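# Swap two hoses into their grip-colored ports

## Task

Each hose has a colored grip and currently sits in the port of the other hose's color. Move both so that each hose ends up latched in the port whose color matches its own grip, and leave them staying latched with the robot let go.

## Robot and tools

Robot: two arms, left_arm and right_arm, each with a parallel two-finger gripper. left_arm's base is near (-0.031, +0.371, +0.002) m and right_arm's near (-0.028, -0.357, +0.001) m, both facing +x. The arm names do not tell you which side of an image an arm appears on. A camera stand is fixed behind the arms.

Frame: the scene frame has its origin at table-top height, midway between the arms. +x points out over the table, +y toward left_arm, +z up. Reported hand positions (end_effector_position, metres) and orientations (end_effector_quat_wxyz) are in this frame and may be off by a few cm, more at long reach. The reported point lies between the finger pads, roughly 1 cm behind the tips. Fingers point along the gripper's +z and open and close along its y.

Row layout (used by execute_actions and move): 14 numbers, all in [-1, 1]. The first 7 are left_arm: dx, dy, dz, rx, ry, rz, opening. The last 7 are the same for right_arm. dx, dy, dz, rx, ry, rz are offsets along the scene axes, measured from that arm's current "Hand target" (its last commanded pose), not absolute poses. A value of 1.0 equals 0.6 m for position or 180 degrees for rotation. rx, ry, rz form one rotation vector, turning about the Hand target's position. Opening is absolute, not an offset: +1 is fully open (0.094 m) and -1 is closed. To leave an arm's pose alone, give all six of its pose numbers as 0. Always repeat its current opening, because 0 is a real command meaning half open.

execute_actions(actions, cameras): actions is a list of actions, and each action is a list of up to 15 rows. Each row is one 1/30 s control step. A short action keeps its last row until step 15. Every row in an action counts from the Hand target as it was when that action began. Every new action starts counting from the updated target, so sending the same offset again moves the arm further. cameras lists camera names (cam_high, cam_low, cam_left_wrist, cam_right_wrist, or "all"). An empty actions list returns the state with images.

move(target, speed, blend, opening_speed, grip_force, blocking, cameras): target is either a single 14-number row or a list of up to 15 rows. Every row is an offset from the Hand targets at the start of the move, not from the previous row. Each gripper follows a straight path. The path does not avoid obstacles or the other arm.
- speed: m/s, from 0.002 to 2.9, default 0.25. Give one value, or one per target.
- blend: corner rounding in m. 0 means stop at each target.
- opening_speed: rate of change on the -1..1 scale per second, at least 0.2. Use it for gentle closing.
- grip_force: newtons per finger pad, 10 to 50. Give one value or one per arm. The setting persists.
- blocking=false: returns early while the arm keeps moving.
The whole move is capped at 10 s. The result adds a "move:" line giving the ending: done (within 10 mm and 2 degrees), off_target, moving, held or fault. It also lists any limits that acted: paced means the command was clipped, held means steps were withheld.

Other tools:
- wait(seconds): lets the scene run.
- stop(): brakes a running move.
- zoom_image(camera, region=[x0,y0,x1,y1]): enlarges part of the latest image. Region is in pixels, at most 504x504. Images are 896x504.
- read_manual(section): returns licence text only.
- finished_scene(scene): ends the current scene. scene is the current scene's number. It cannot be undone.

Reading results:
- Hand target: the pose your next offsets count from. The gripper often rests short of it because of friction, gravity or reach, and it may sag or tilt. Check the position and orientation after every move, then correct with an offset.
- grip_measured: finger opening on the -1..1 scale. When empty it reads slightly wide. When squeezing a hard part it reads a bit narrower than the part. To release, command clearly more open.
- Joint velocities: may show "within noise".
- Joint torques: carry offsets and noise.
- Tool commands: the current opening commands.
- Other lines: MOTOR HOT, FAULT.

Motion cautions:
- Orientation commands are clipped to within 40 degrees of the current orientation each step.
- Tiny moves may not happen or may go sideways.
- Fast moves overshoot and stray.
- Do not route a path close to an arm's own base, since the elbow may whip around.
- An arm blocked by contact keeps pressing. To release it, command a target back beyond the gripper.
- Grips jump to full force after light contact, so lower grip_force for delicate parts.

Things to avoid:
- Arms or grippers colliding or pinching each other. The clearance check does not protect the grippers or wrist cameras.
- Hard hits on fixed objects.
- Dropping parts or releasing them while they are moving.
- Knocking anything off the table.
- Excess strain on a wrist camera cable.
- Long stretched-out holds or pushes against unreachable poses. These heat motors, and at 90 °C the arm folds up and stops working.
Objects may occasionally be nudged by outside disturbances.

Strategy: locate both hoses and ports with cam_high, cam_low and the wrist views. Unlatch and lift one hose with one arm while the other arm takes the second hose, or park one hose on the table. Then insert each hose into its matching-color port with a slow, aligned push until it latches. Release gently, back away, confirm the result in images, then call finished_scene.

Each tool is called after "Request:" as a command line: name --argument value for each argument, lists and objects as JSON in quotes; but a table of rows of numbers goes row by row, as --pt "numbers of a row", without its own name.

## Session

Request:
execute_actions --actions '[]'

Scene clock: 0.00 s.
left_arm: end_effector_position=(+0.3652, +0.3845, +0.0962) grip_measured=+1.000 end_effector_quat_wxyz=(+0.597, -0.010, +0.800, +0.068) | right_arm: end_effector_position=(+0.3697, -0.3753, +0.0897) grip_measured=+1.000 end_effector_quat_wxyz=(+0.551, +0.005, +0.833, -0.057)
Joint positions: left_arm=[-0.044 1.59 0.339 0.964 -0.152 0.056 0.094] | right_arm=[0.014 1.522 0.412 0.712 0.097 -0.056 0.094]
Joint velocities: within noise
Joint torques (N m): no reading
Motor temperatures (°C): left_arm=[31 37 38 36 28 27 29] | right_arm=[26 32 36 33 27 27 24]
Heat: left arm: 38 °C; right arm: 36 °C.
Hand target: left_arm +0.3688, +0.3844, +0.1065; +0.609, -0.012, +0.790, +0.067 | right_arm +0.3715, -0.3753, +0.0939; +0.555, +0.006, +0.830, -0.057
Tool commands: left_gripper/opening=+1.0 right_gripper/opening=+1.0

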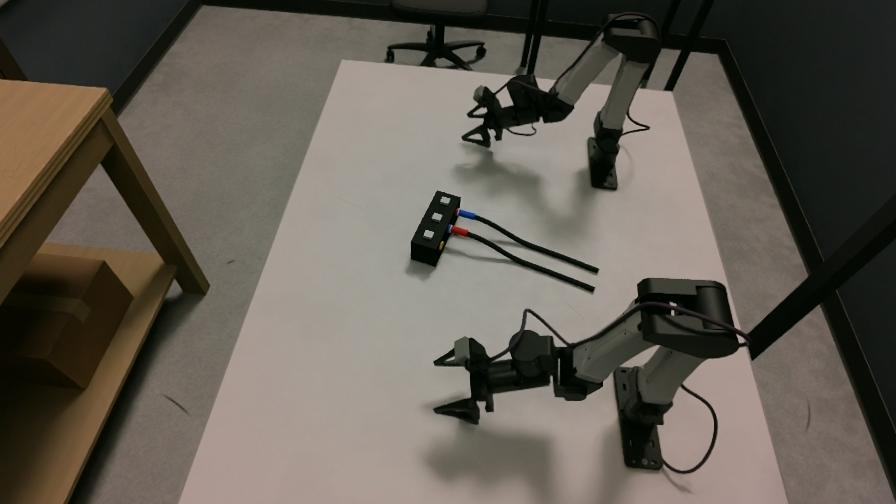

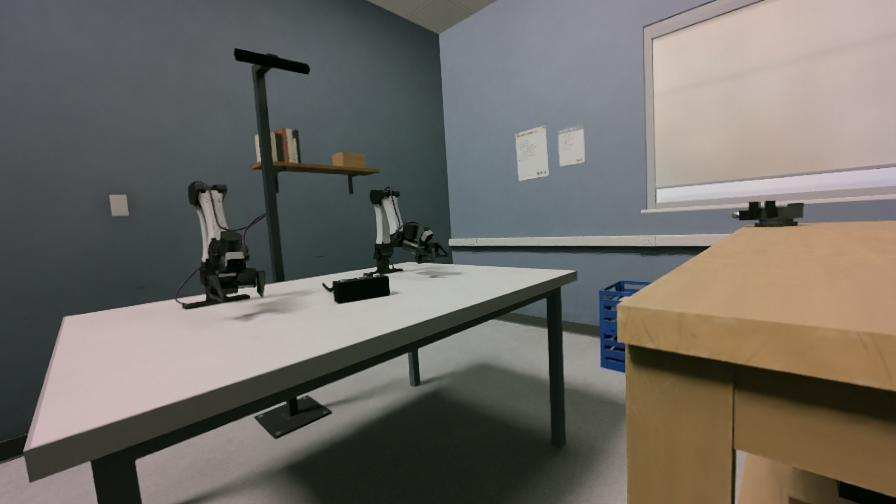

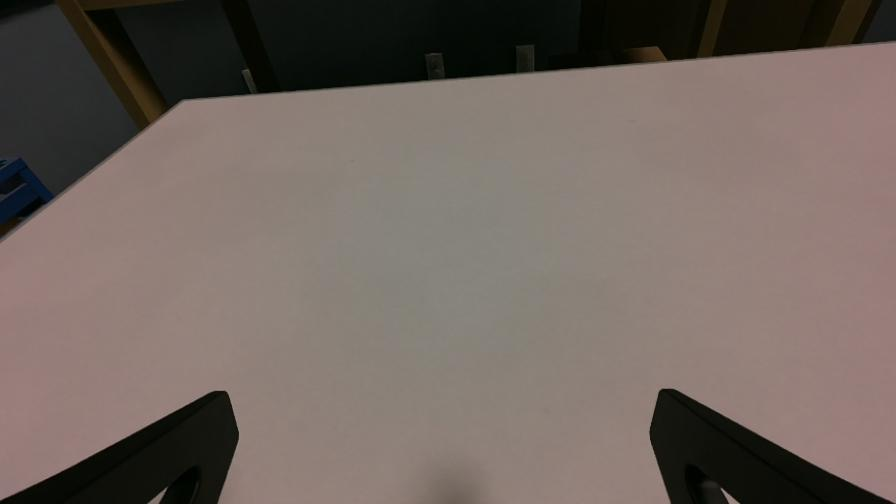

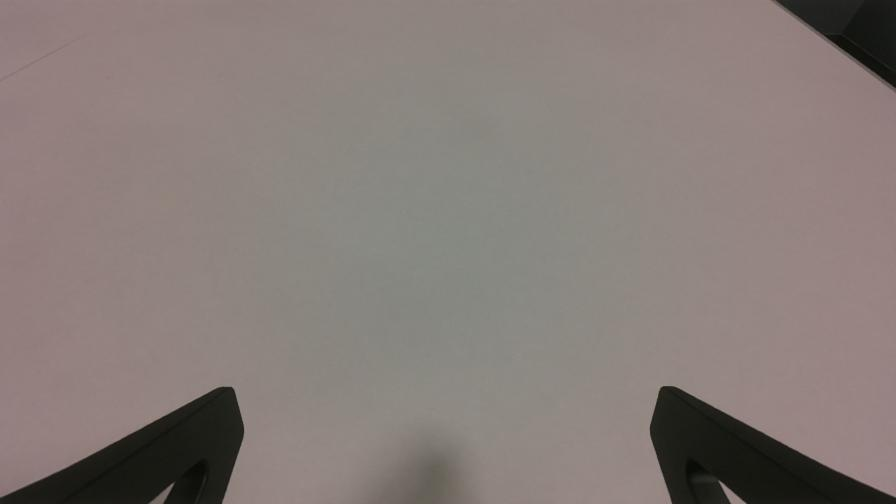

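Request:
zoom_image --camera "cam_high" --region '[390, 180, 510, 280]'

Request:
zoom_image --camera "cam_high" --region '[400, 180, 620, 310]'

Request:
zoom_image --camera "cam_low" --region '[310, 260, 410, 310]'

Scaled by 4.200.

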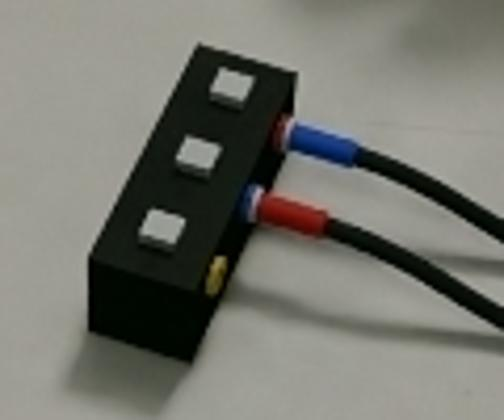

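Scaled by 2.291.

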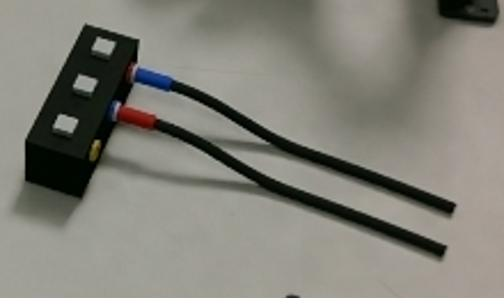

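Scaled by 5.040.

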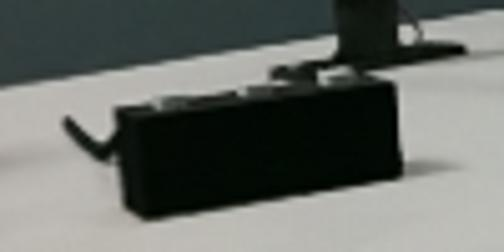

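Request:
move --target '[0.102,-0.541,0.089,0.087,0.167,-0.457,-1, -0.169,0.479,0.027,0.034,0.038,-0.049,0]' --speed 0.4 --cameras '["all"]'

Scene clock: 37.13 s.
left_arm: end_effector_position=(+0.4261, +0.0647, +0.1495) grip_measured=-0.988 end_effector_quat_wxyz=(+0.278, +0.587, +0.720, -0.246) | right_arm: end_effector_position=(+0.2674, -0.0923, +0.1062) grip_measured=+0.002 end_effector_quat_wxyz=(+0.491, +0.086, +0.865, -0.057)
Joint positions: left_arm=[-0.418 2.277 2.137 -0.958 0.619 0.808 0.001] | right_arm=[1.124 1.784 1.095 -0.487 0.983 1.089 0.047]
Joint torques (N m): left_arm=[0.28 -11.21 8.34 1.15 0.6 0.15] | right_arm=[0.23 -6.63 8.58 0.99 0.76 0.24]
Motor temperatures (°C): left_arm=[31 41 39 42 28 27 29] | right_arm=[26 34 38 36 26 27 24]
Heat: left arm: 42 °C; right arm: 38 °C.
Hand target: left_arm +0.4300, +0.0598, +0.1599; +0.293, +0.595, +0.707, -0.246 | right_arm +0.2701, -0.0878, +0.1101; +0.498, +0.096, +0.860, -0.055
Off the commanded pose: left_arm 0.012 m, 2 deg | right_arm 0.006 m, 1 deg.
move: off_target (left_arm)
cam_left_wrist: T_world_to_cam=[[-0.98231, -0.18338, 0.03804, 0.42243], [-0.1856, 0.92605, -0.32862, 0.10648], [0.02504, -0.32987, -0.9437, 0.23953]] pos_world=[0.42872, 0.05787, 0.24497]
cam_right_wrist: T_world_to_cam=[[-0.20322, -0.97899, 0.0168, -0.03654], [-0.80244, 0.15669, -0.57579, 0.3285], [0.56106, -0.13049, -0.81742, 0.01363]] pos_world=[0.24853, -0.08547, 0.2009]

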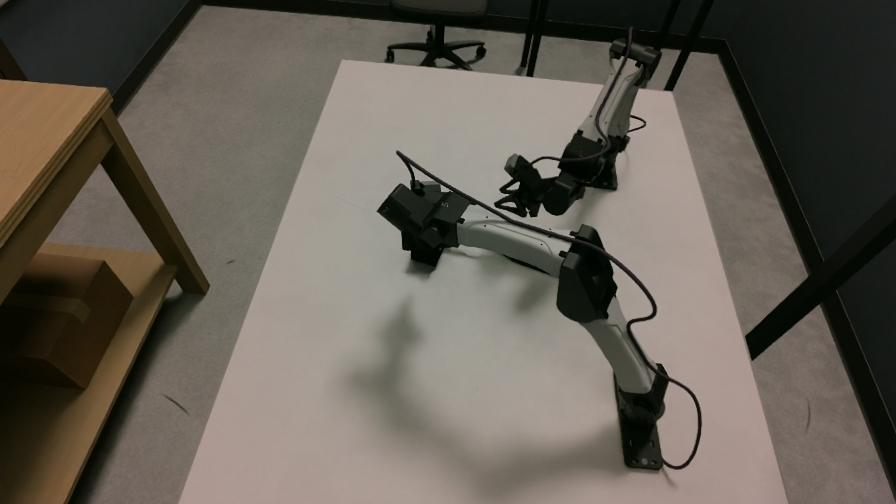

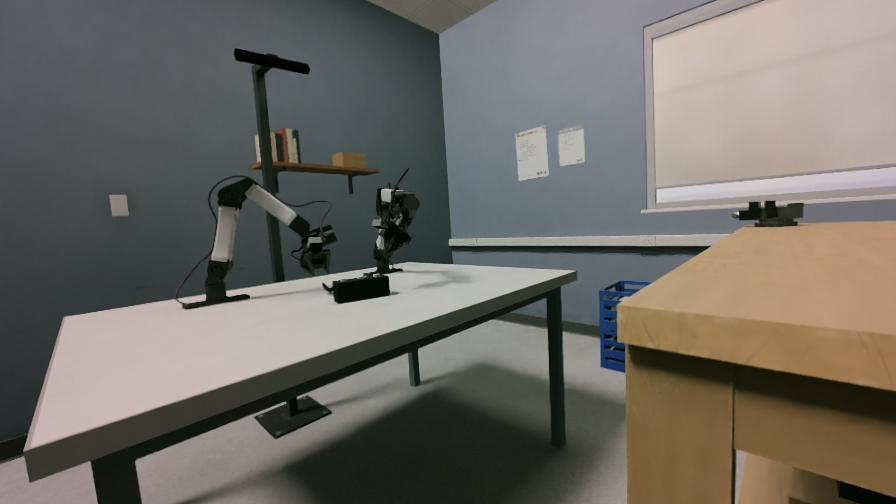

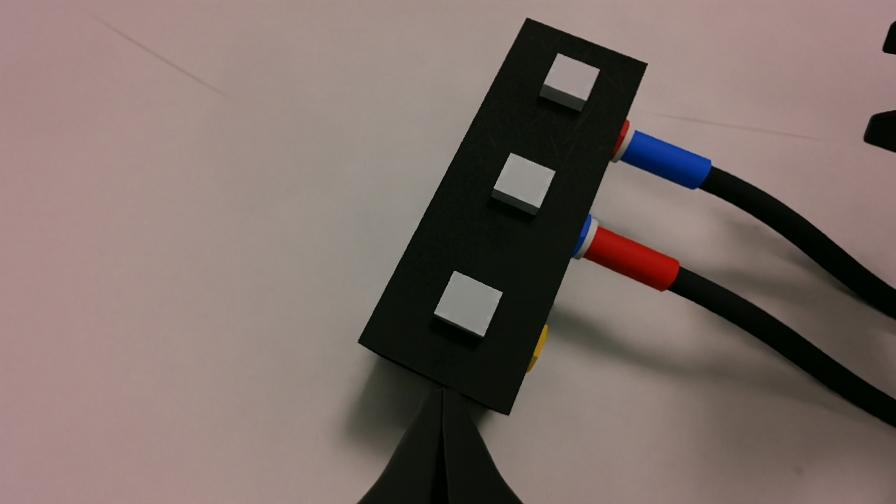

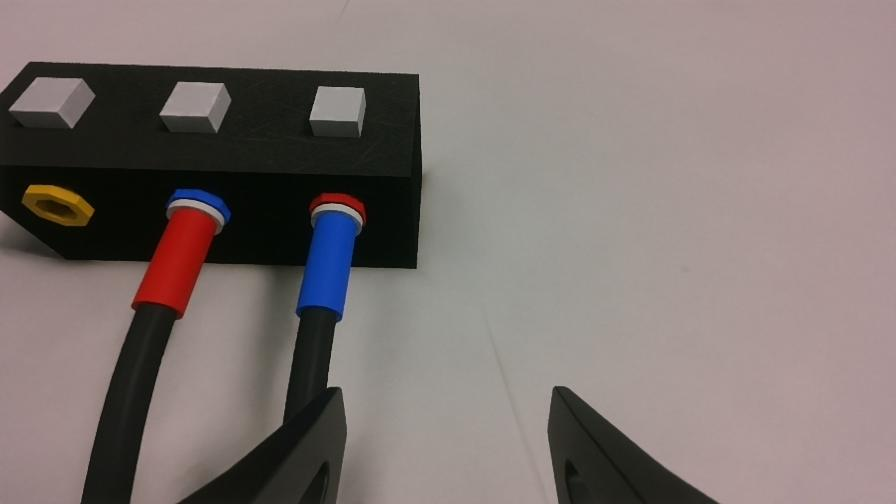

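Request:
move --target '[-0.065,-0.275,-0.060,0,0,0,-1, 0.064,0.072,-0.043,0,0,0,-0.3]' --speed 0.3 --cameras '["cam_high","cam_left_wrist","cam_right_wrist"]'

Scene clock: 57.53 s.
left_arm: end_effector_position=(+0.3815, -0.1053, +0.1133) grip_measured=-0.988 end_effector_quat_wxyz=(+0.278, +0.602, +0.706, -0.250) | right_arm: end_effector_position=(+0.3006, -0.0515, +0.0816) grip_measured=-0.298 end_effector_quat_wxyz=(+0.492, +0.082, +0.864, -0.068)
Joint positions: left_arm=[-0.745 2.556 2.464 -0.847 0.465 0.523 0.001] | right_arm=[1.097 2.009 1.29 -0.439 0.984 1.044 0.033]
Joint torques (N m): left_arm=[1.31 -13.08 8.51 1.43 0.24 -0.08] | right_arm=[-0.81 -8.46 8.47 1.41 0.57 0.04]
Motor temperatures (°C): left_arm=[31 53 43 38 28 27 29] | right_arm=[26 36 39 34 27 27 24]
Heat: left arm: 53 °C; right arm: 39 °C.
Hand target: left_arm +0.3911, -0.1052, +0.1239; +0.293, +0.595, +0.707, -0.247 | right_arm +0.3084, -0.0447, +0.0843; +0.498, +0.095, +0.860, -0.055
Off the commanded pose: left_arm 0.014 m, 2 deg | right_arm 0.011 m, 2 deg.
move: off_target (left_arm, right_arm)
cam_left_wrist: T_world_to_cam=[[-0.98902, -0.14485, 0.02918, 0.35645], [-0.14623, 0.93123, -0.3338, 0.22992], [0.02118, -0.3344, -0.94219, 0.15116]] pos_world=[0.38295, -0.11193, 0.20877]
cam_right_wrist: T_world_to_cam=[[-0.2074, -0.97747, 0.03917, 0.01002], [-0.80185, 0.14693, -0.57918, 0.33419], [0.56038, -0.15154, -0.81426, -0.02087]] pos_world=[0.28174, -0.04247, 0.17617]

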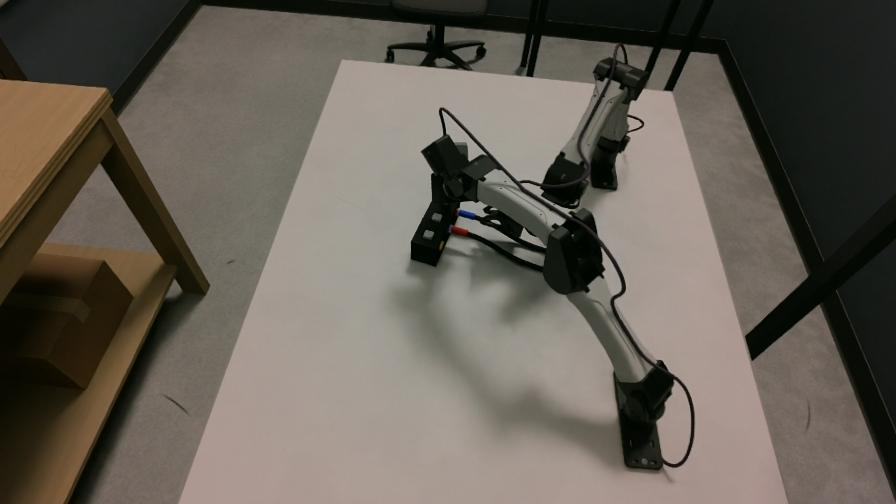

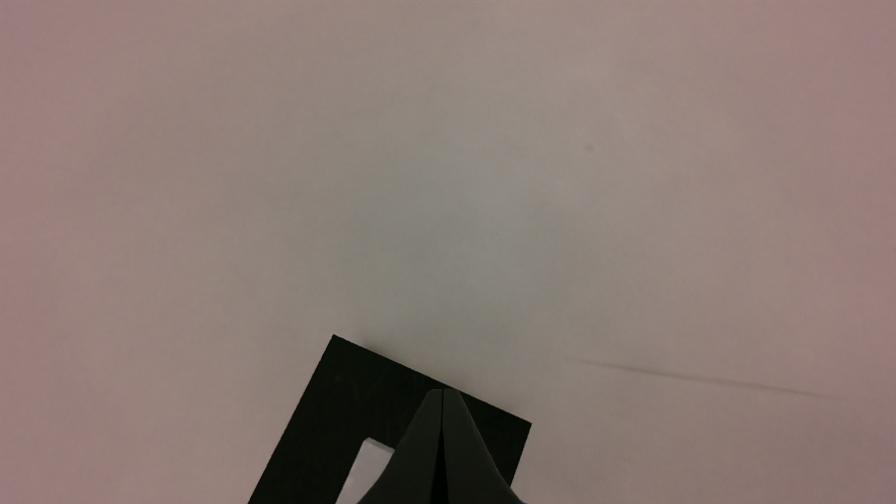

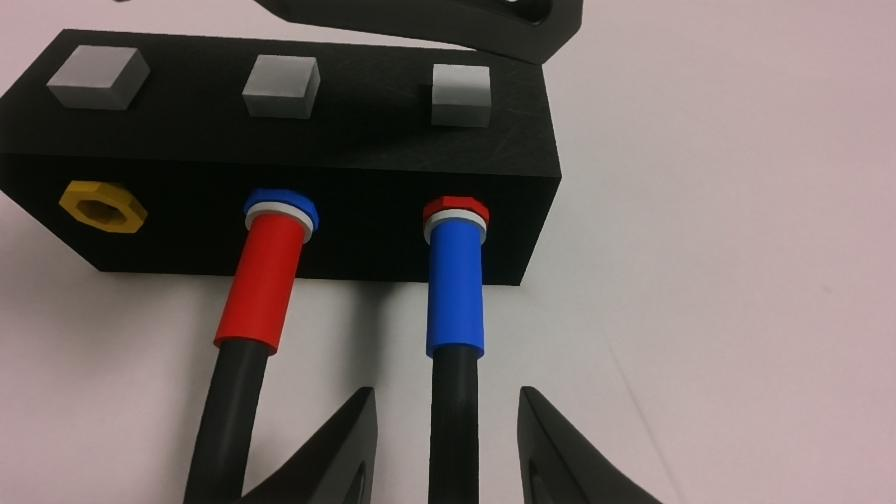

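Request:
move --target '[0.017,0.041,-0.004,0,0,0,-1, 0.087,-0.021,-0.050,0,0,0,-0.3]' --speed 0.15 --cameras '["cam_left_wrist","cam_right_wrist"]'

Scene clock: 73.17 s.
left_arm: end_effector_position=(+0.4027, -0.0794, +0.0968) grip_measured=-0.988 end_effector_quat_wxyz=(+0.271, +0.589, +0.721, -0.244) | right_arm: end_effector_position=(+0.3550, -0.0627, +0.0562) grip_measured=-0.298 end_effector_quat_wxyz=(+0.494, +0.090, +0.862, -0.068)
Joint positions: left_arm=[-0.688 2.556 2.412 -0.829 0.477 0.542 0.001] | right_arm=[0.968 2.102 1.29 -0.188 0.932 0.863 0.033]
Joint torques (N m): left_arm=[0.39 -17.18 4.64 1.46 0.45 0.15] | right_arm=[-0.55 -9.2 6.87 1.83 0.4 -0.05]
Motor temperatures (°C): left_arm=[31 57 43 37 28 27 29] | right_arm=[26 39 41 34 27 27 24]
Heat: left arm: 57 °C; right arm: 41 °C.
Hand target: left_arm +0.4012, -0.0806, +0.1215; +0.293, +0.595, +0.707, -0.247 | right_arm +0.3606, -0.0573, +0.0542; +0.498, +0.095, +0.860, -0.055
Off the commanded pose: left_arm 0.025 m, 3 deg | right_arm 0.008 m, 2 deg.
move: off_target (left_arm)
cam_left_wrist: T_world_to_cam=[[-0.98252, -0.18075, 0.04467, 0.37472], [-0.18554, 0.93049, -0.31585, 0.21736], [0.01553, -0.31861, -0.94776, 0.14788]] pos_world=[0.4062, -0.0874, 0.19207]
cam_right_wrist: T_world_to_cam=[[-0.22071, -0.97485, 0.03077, 0.0167], [-0.79492, 0.16151, -0.58482, 0.36351], [0.56514, -0.15354, -0.81058, -0.07575]] pos_world=[0.33546, -0.05406, 0.15067]

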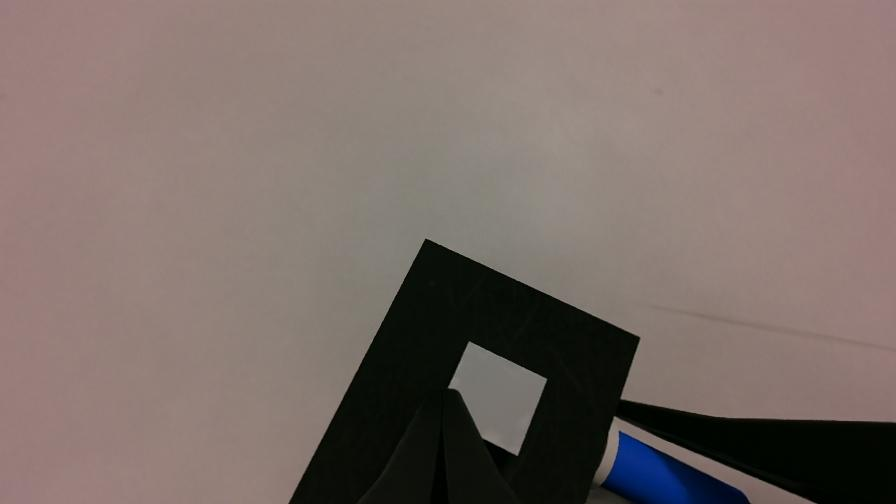

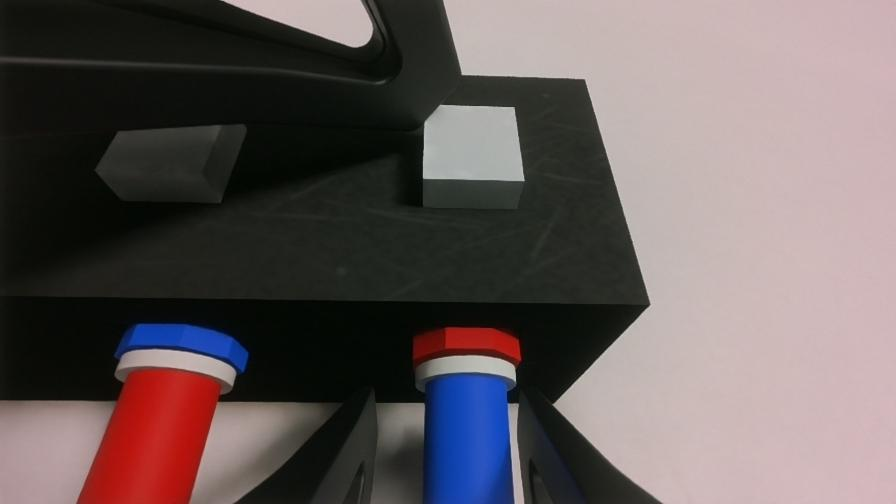

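Request:
move --pt "0 0 0.033 0 0 0 -1 0 -0.006 0 0 0 0 -0.3" --pt "-0.022 -0.006 0.033 0 0 0 -1 0 -0.006 0 0 0 0 -0.95" --speed 0.12 --opening_speed 0.8 --cameras '["cam_left_wrist","cam_right_wrist"]'

Scene clock: 84.43 s.
left_arm: end_effector_position=(+0.3916, -0.0810, +0.1096) grip_measured=-0.988 end_effector_quat_wxyz=(+0.267, +0.594, +0.719, -0.244) | right_arm: end_effector_position=(+0.3559, -0.0659, +0.0558) grip_measured=-0.678 end_effector_quat_wxyz=(+0.493, +0.085, +0.862, -0.076)
Joint positions: left_arm=[-0.703 2.521 2.401 -0.856 0.471 0.542 0.001] | right_arm=[0.963 2.102 1.289 -0.193 0.935 0.85 0.015]
Joint torques (N m): left_arm=[-0.23 -17.76 4.97 1.45 0.37 -0.03] | right_arm=[-0.59 -9.99 5.64 1.97 0.34 0.05]
Motor temperatures (°C): left_arm=[31 64 43 37 28 27 29] | right_arm=[26 39 41 34 26 27 24]
Heat: left arm: 64 °C; right arm: 41 °C.
Hand target: left_arm +0.3880, -0.0842, +0.1413; +0.292, +0.595, +0.707, -0.247 | right_arm +0.3607, -0.0609, +0.0542; +0.498, +0.095, +0.860, -0.055
Off the commanded pose: left_arm 0.032 m, 3 deg | right_arm 0.007 m, 3 deg.
move: off_target (left_arm, right_arm)
cam_left_wrist: T_world_to_cam=[[-0.98451, -0.16979, 0.04379, 0.36471], [-0.17495, 0.93442, -0.31023, 0.21638], [0.01176, -0.31308, -0.94965, 0.16187]] pos_world=[0.39501, -0.08959, 0.20488]
cam_right_wrist: T_world_to_cam=[[-0.22024, -0.9742, 0.04932, 0.01266], [-0.79756, 0.15074, -0.5841, 0.36469], [0.5616, -0.16798, -0.81018, -0.07694]] pos_world=[0.33686, -0.05556, 0.15005]

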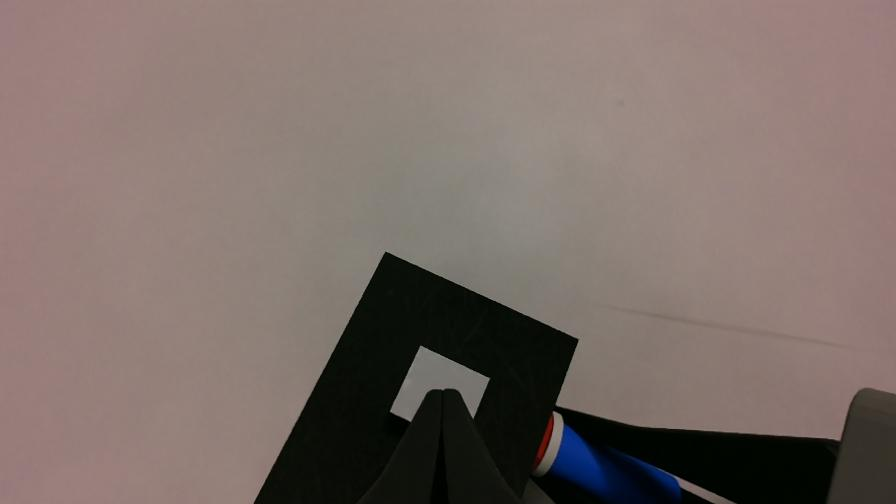

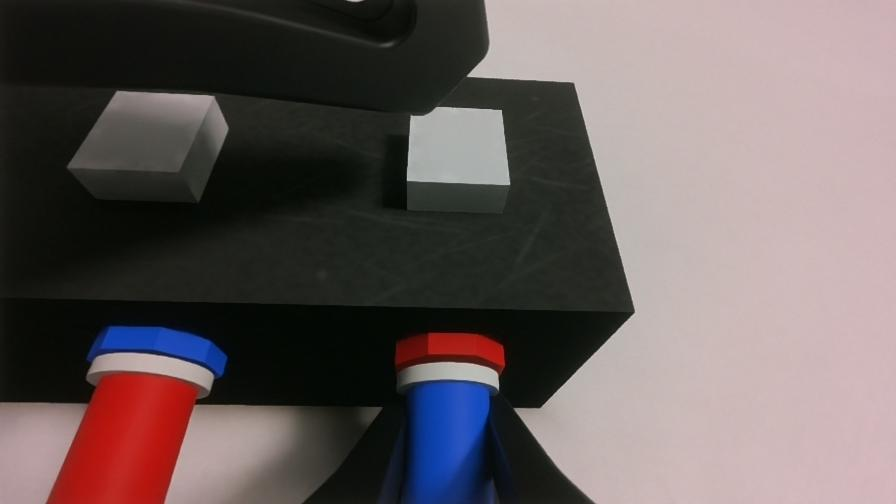

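Request:
move --target '[0,-0.003,-0.077,0,0,0,-1, 0,0,0,0,0,0,-0.95]' --speed 0.1 --cameras '["cam_left_wrist","cam_right_wrist"]'

Scene clock: 90.33 s.
left_arm: end_effector_position=(+0.3912, -0.0857, +0.1087) grip_measured=-0.988 end_effector_quat_wxyz=(+0.301, +0.594, +0.700, -0.259) | right_arm: end_effector_position=(+0.3559, -0.0659, +0.0558) grip_measured=-0.678 end_effector_quat_wxyz=(+0.494, +0.092, +0.862, -0.072)
Joint positions: left_arm=[-0.701 2.447 2.213 -0.665 0.506 0.539 0.001] | right_arm=[0.963 2.102 1.289 -0.193 0.935 0.866 0.015]
Joint torques (N m): left_arm=[-0.69 -12.75 3.7 1.56 -0.05 -0.01] | right_arm=[-0.58 -10.02 5.6 1.98 0.34 -0.16]
Motor temperatures (°C): left_arm=[31 66 42 37 28 27 29] | right_arm=[26 40 41 35 26 27 25]
Heat: left arm: 66 °C; right arm: 41 °C.
Hand target: left_arm +0.3880, -0.0860, +0.0951; +0.293, +0.595, +0.707, -0.247 | right_arm +0.3607, -0.0609, +0.0542; +0.498, +0.095, +0.860, -0.055
Off the commanded pose: left_arm 0.014 m, 2 deg | right_arm 0.007 m, 2 deg.
move: off_target (left_arm)
cam_left_wrist: T_world_to_cam=[[-0.98825, -0.15198, 0.01605, 0.36951], [-0.14654, 0.91253, -0.38187, 0.21518], [0.04339, -0.37973, -0.92408, 0.13874]] pos_world=[0.39069, -0.08752, 0.20444]
cam_right_wrist: T_world_to_cam=[[-0.22845, -0.97292, 0.03512, 0.01649], [-0.79422, 0.16538, -0.58469, 0.36448], [0.56305, -0.16147, -0.81049, -0.07695]] pos_world=[0.33657, -0.05666, 0.15017]

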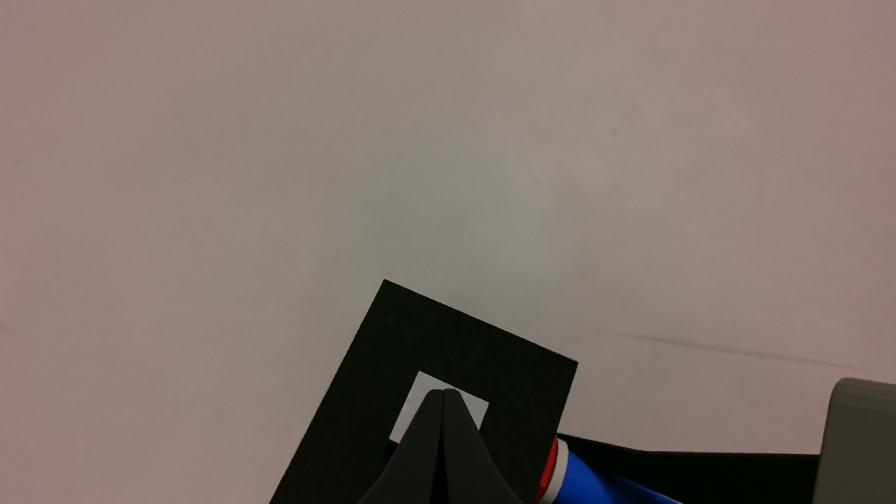

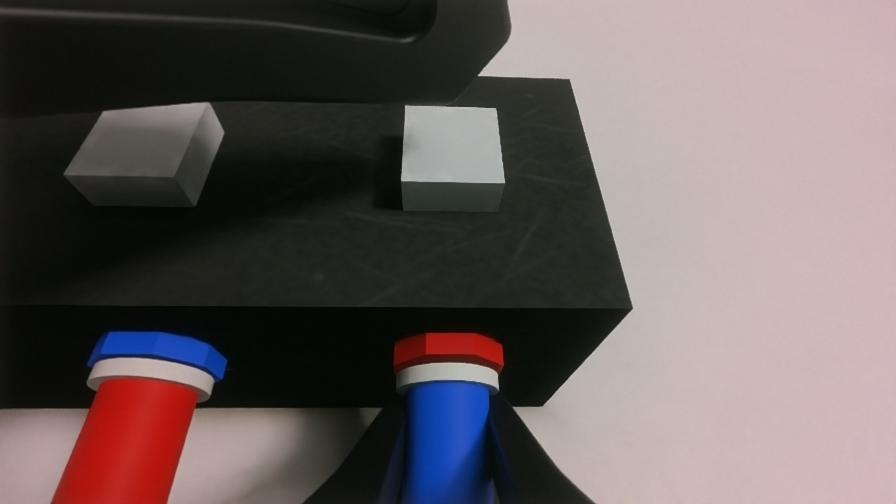

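Request:
move --target '[0,0,-0.042,0,0,0,-1, 0,0,0,0,0,0,-0.95]' --speed 0.1 --cameras '["cam_left_wrist","cam_right_wrist"]'

Scene clock: 94.17 s.
left_arm: end_effector_position=(+0.3926, -0.0894, +0.1098) grip_measured=-0.988 end_effector_quat_wxyz=(+0.324, +0.594, +0.685, -0.272) | right_arm: end_effector_position=(+0.3559, -0.0658, +0.0557) grip_measured=-0.678 end_effector_quat_wxyz=(+0.494, +0.097, +0.861, -0.069)
Joint positions: left_arm=[-0.697 2.42 2.129 -0.552 0.534 0.535 0.001] | right_arm=[0.963 2.102 1.289 -0.193 0.934 0.876 0.015]
Joint torques (N m): left_arm=[-1.01 -10.33 3.03 1.45 -0.4 0.05] | right_arm=[-0.58 -10 5.61 1.99 0.35 -0.26]
Motor temperatures (°C): left_arm=[31 66 42 37 28 26 29] | right_arm=[26 40 41 35 26 27 25]
Heat: left arm: 66 °C; right arm: 41 °C.
Hand target: left_arm +0.3880, -0.0860, +0.0698; +0.292, +0.595, +0.707, -0.247 | right_arm +0.3607, -0.0610, +0.0543; +0.498, +0.095, +0.860, -0.055
Off the commanded pose: left_arm 0.040 m, 5 deg | right_arm 0.007 m, 2 deg.
move: off_target (left_arm)
cam_left_wrist: T_world_to_cam=[[-0.99018, -0.13978, -0.00259, 0.37419], [-0.12486, 0.89254, -0.43334, 0.21456], [0.06288, -0.42877, -0.90123, 0.12359]] pos_world=[0.38954, -0.08621, 0.20533]
cam_right_wrist: T_world_to_cam=[[-0.2331, -0.97211, 0.02595, 0.01879], [-0.79239, 0.17441, -0.58455, 0.36435], [0.56372, -0.15682, -0.81094, -0.07697]] pos_world=[0.33648, -0.05735, 0.15008]

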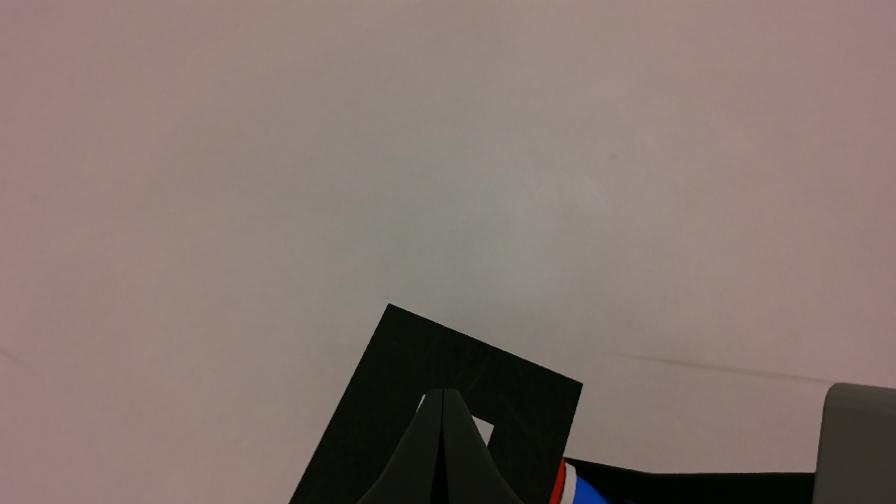

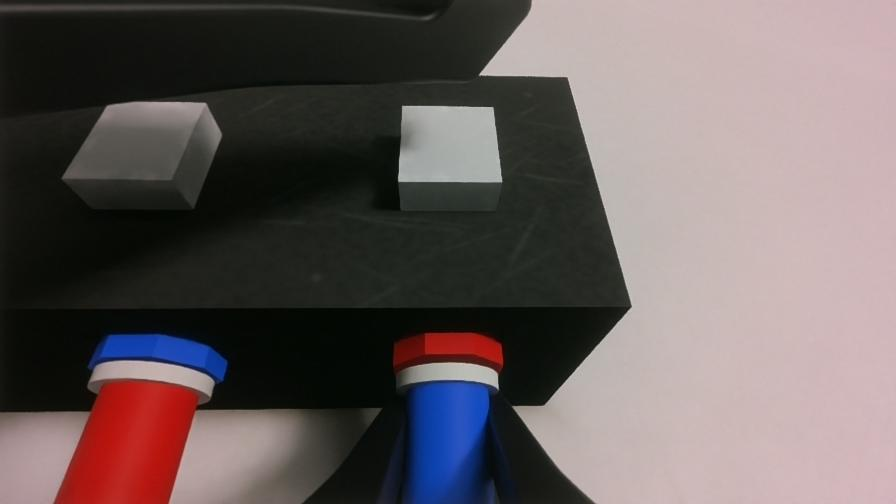

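Request:
wait --seconds 0 --cameras '["cam_high"]'

Request:
zoom_image --camera "cam_high" --region '[400, 90, 660, 290]'

Scene clock: 98.97 s.
left_arm: end_effector_position=(+0.3927, -0.0894, +0.1098) grip_measured=-0.988 end_effector_quat_wxyz=(+0.324, +0.594, +0.685, -0.272) | right_arm: end_effector_position=(+0.3559, -0.0658, +0.0557) grip_measured=-0.678 end_effector_quat_wxyz=(+0.494, +0.097, +0.861, -0.069)
Joint positions: left_arm=[-0.697 2.42 2.129 -0.551 0.534 0.535 0.001] | right_arm=[0.963 2.102 1.289 -0.193 0.934 0.877 0.015]
Joint torques (N m): left_arm=[-1.01 -10.33 3.06 1.44 -0.39 0.05] | right_arm=[-0.58 -9.99 5.59 1.99 0.35 -0.27]
Motor temperatures (°C): left_arm=[31 64 41 37 28 26 29] | right_arm=[26 40 41 35 26 27 25]
Heat: left arm: 64 °C; right arm: 41 °C.
Hand target: left_arm +0.3881, -0.0860, +0.0698; +0.293, +0.595, +0.707, -0.246 | right_arm +0.3607, -0.0610, +0.0543; +0.498, +0.096, +0.860, -0.055
Tool commands: left_gripper/opening=-1.0 right_gripper/opening=-0.95
Off the commanded pose: left_arm 0.040 m, 5 deg | right_arm 0.007 m, 2 deg.

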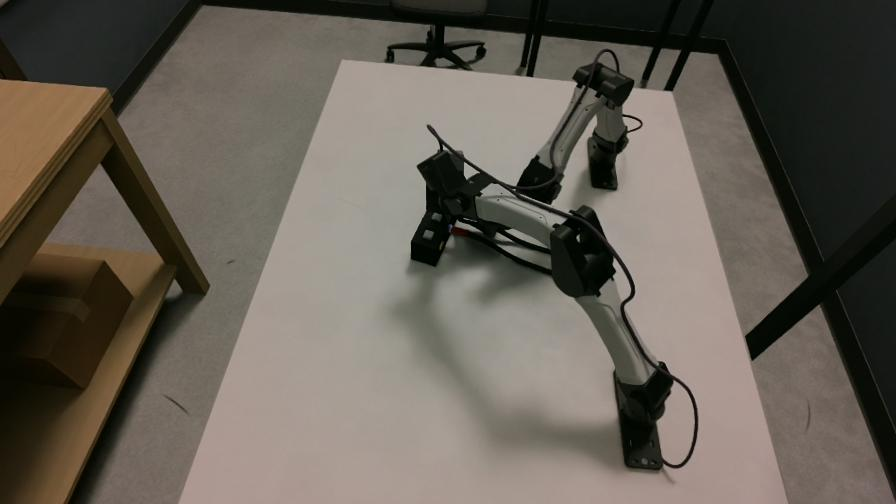

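Scaled by 1.938.

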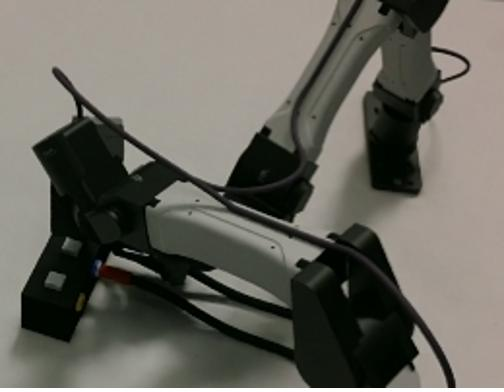

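Request:
move --pt "0 0 0.233 0 0 0 -1 0 0 0 0 0 0 -0.3" --pt "-0.05 0.333 0.25 0 0 0 -1 -0.142 0.032 0.083 0 0 0 -0.3" --pt "-0.15 0.333 0.25 -0.085 -0.081 0.371 -0.3 -0.083 -0.25 0.217 -0.1 0.125 0.56 -1" --pt "-0.193 0.047 0.058 -0.085 -0.081 0.371 -0.3 0.09 -0.043 0.113 -0.1 0.125 0.56 -1" --speed 0.25 --blend 0.02 --cameras '["all"]'

Scene clock: 137.50 s.
left_arm: end_effector_position=(+0.2673, -0.0494, +0.0886) grip_measured=-0.302 end_effector_quat_wxyz=(+0.520, +0.114, +0.845, -0.042) | right_arm: end_effector_position=(+0.4131, -0.0876, +0.1243) grip_measured=-0.989 end_effector_quat_wxyz=(-0.217, +0.675, -0.672, -0.211)
Joint positions: left_arm=[-1.221 2.061 1.28 0.026 -0.844 -0.559 0.033] | right_arm=[0.385 2.332 2.219 -1.202 -0.567 -1.135 0.001]
Joint torques (N m): left_arm=[0.46 -10.09 7.84 1.64 -0.43 -0.12] | right_arm=[0.08 -11.19 8.99 0.72 -0.28 0.04]
Motor temperatures (°C): left_arm=[31 59 40 37 28 26 29] | right_arm=[26 43 41 35 26 27 26]
Heat: left arm: 59 °C; right arm: 43 °C.
Hand target: left_arm +0.2722, -0.0578, +0.1047; +0.533, +0.093, +0.839, -0.059 | right_arm +0.4147, -0.0867, +0.1221; -0.212, +0.674, -0.675, -0.212
Off the commanded pose: left_arm 0.019 m, 4 deg | right_arm 0.003 m, 1 deg.
elbow stopped short (left arm): the move would have taken joint 3 (elbow) straighter than the controller allows.
move: off_target (left_arm); blend cut to 0 m at target 1, 0 m at target 3
cam_left_wrist: T_world_to_cam=[[-0.24547, -0.96856, -0.04046, 0.01904], [-0.75211, 0.21661, -0.62243, 0.30509], [0.61162, -0.12236, -0.78163, -0.01261]] pos_world=[0.24185, -0.04919, 0.18081]
cam_right_wrist: T_world_to_cam=[[0.99993, 0.00418, 0.01097, -0.4129], [0.00623, -0.9809, -0.19443, -0.02605], [0.00994, 0.19448, -0.98086, 0.22379]] pos_world=[0.41081, -0.06735, 0.21897]

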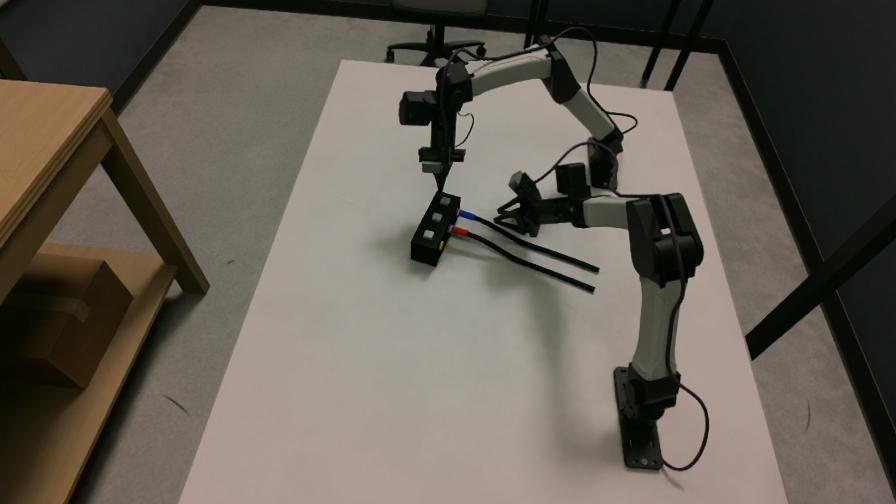

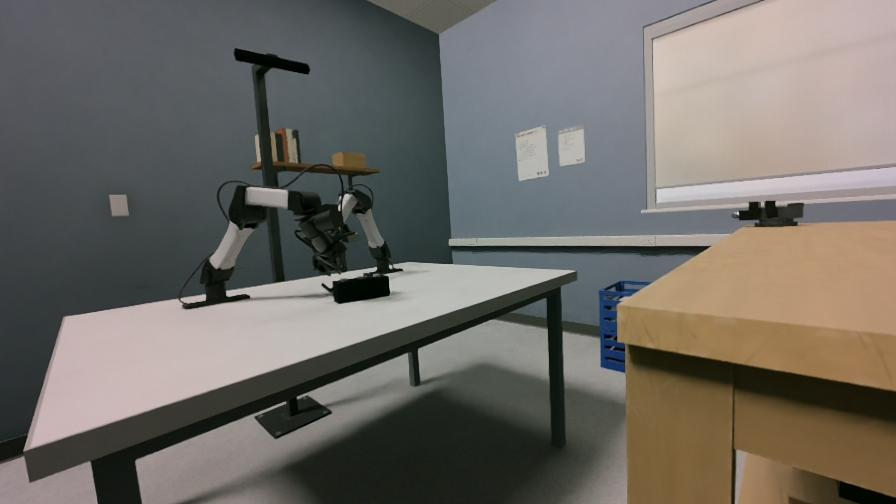

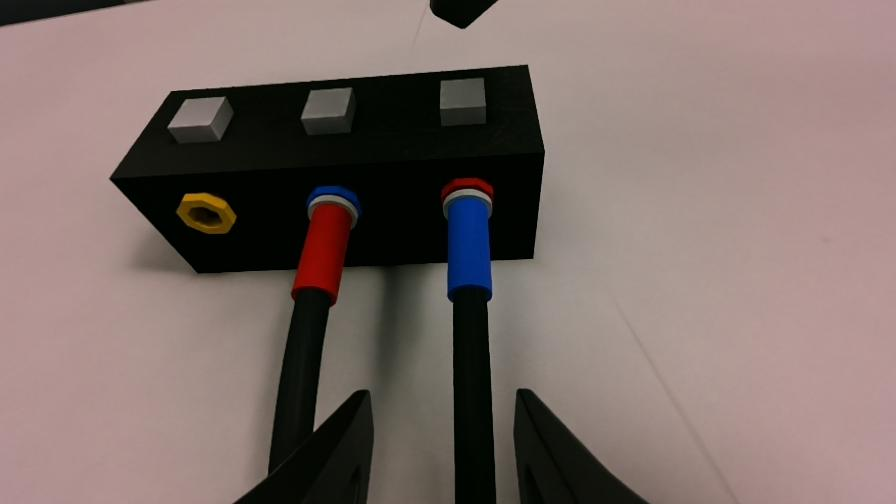

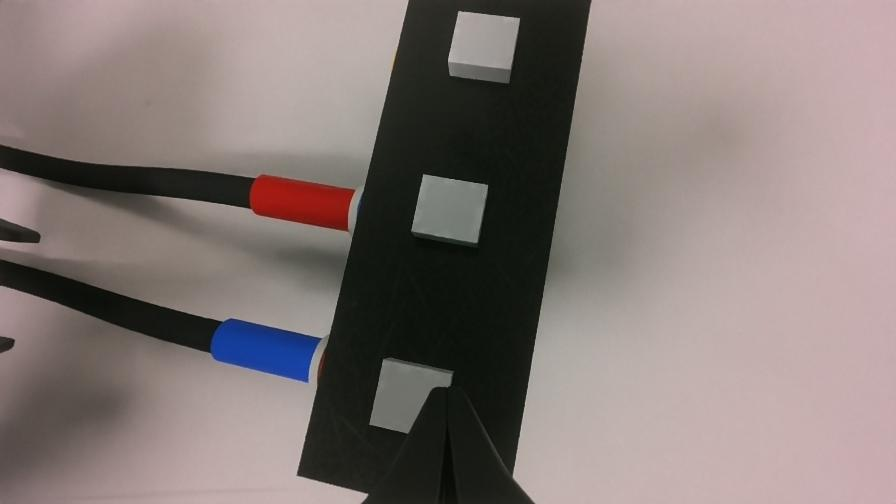

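Request:
move --pt "0.107 -0.041 -0.036 0 0 0 -0.3 -0.020 -0.005 -0.03 0 0 0 -1" --pt "0.107 -0.041 -0.036 0 0 0 -0.95 -0.020 -0.005 -0.075 0 0 0 -1" --speed '[0.2,0.1]' --cameras '["cam_left_wrist","cam_right_wrist"]'

Scene clock: 152.13 s.
left_arm: end_effector_position=(+0.3326, -0.0744, +0.0729) grip_measured=-0.948 end_effector_quat_wxyz=(+0.525, +0.096, +0.844, -0.049) | right_arm: end_effector_position=(+0.4055, -0.0837, +0.1008) grip_measured=-0.989 end_effector_quat_wxyz=(-0.238, +0.674, -0.662, -0.225)
Joint positions: left_arm=[-1.112 2.253 1.498 0.087 -0.774 -0.483 0.002] | right_arm=[0.385 2.263 1.985 -1.004 -0.611 -1.132 0.001]
Joint torques (N m): left_arm=[0.47 -11.03 7.65 1.72 -0.2 0.11] | right_arm=[0.34 -10.84 3.55 1.08 0.19 0.01]
Motor temperatures (°C): left_arm=[31 58 41 37 28 26 28] | right_arm=[26 44 41 33 26 27 25]
Heat: left arm: 58 °C; right arm: 44 °C.
Hand target: left_arm +0.3364, -0.0823, +0.0830; +0.533, +0.093, +0.839, -0.059 | right_arm +0.4027, -0.0897, +0.0772; -0.212, +0.674, -0.675, -0.212
Off the commanded pose: left_arm 0.013 m, 2 deg | right_arm 0.025 m, 4 deg.
move: off_target (left_arm, right_arm); target 2's new opening was sent with left_arm's hand 0.019 m and 3 deg from that target
cam_left_wrist: T_world_to_cam=[[-0.2234, -0.97466, -0.0113, 0.0003], [-0.75225, 0.17977, -0.63388, 0.34798], [0.61985, -0.13311, -0.77335, -0.07199]] pos_world=[0.30646, -0.07184, 0.16491]
cam_right_wrist: T_world_to_cam=[[0.99959, 0.01296, 0.02551, -0.40547], [0.01881, -0.96942, -0.24469, -0.0258], [0.02156, 0.24507, -0.96927, 0.19837]] pos_world=[0.40152, -0.06837, 0.19631]

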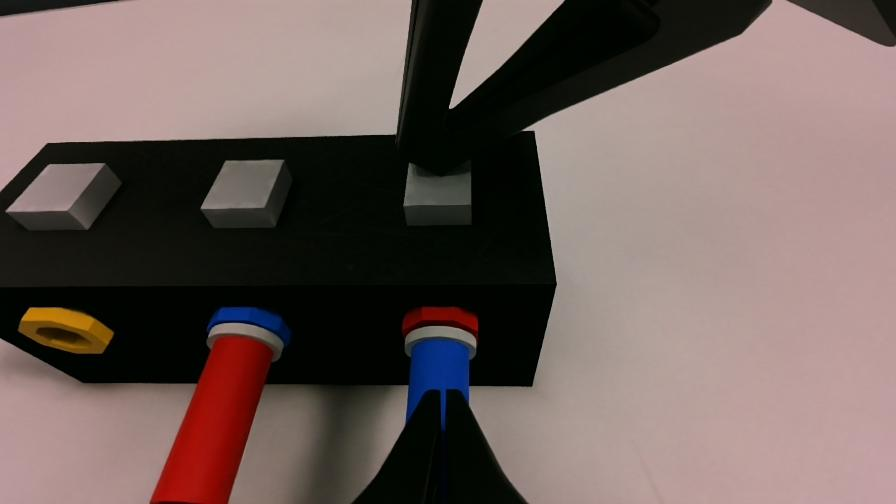

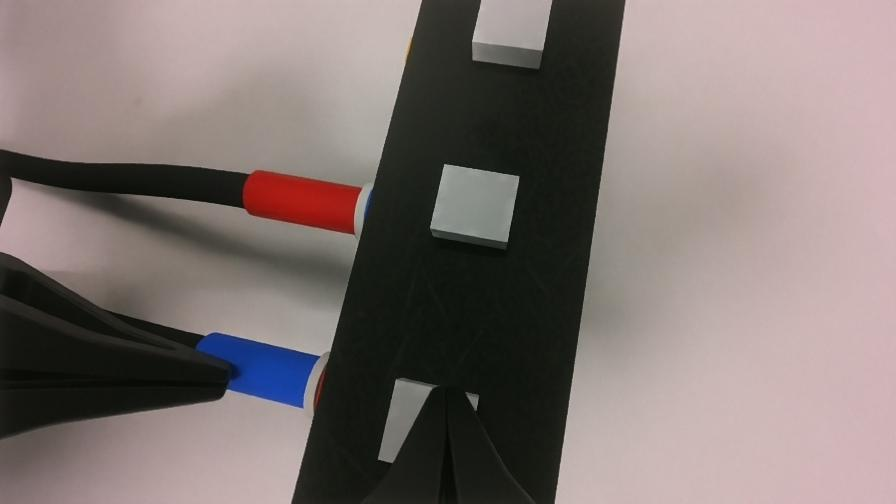

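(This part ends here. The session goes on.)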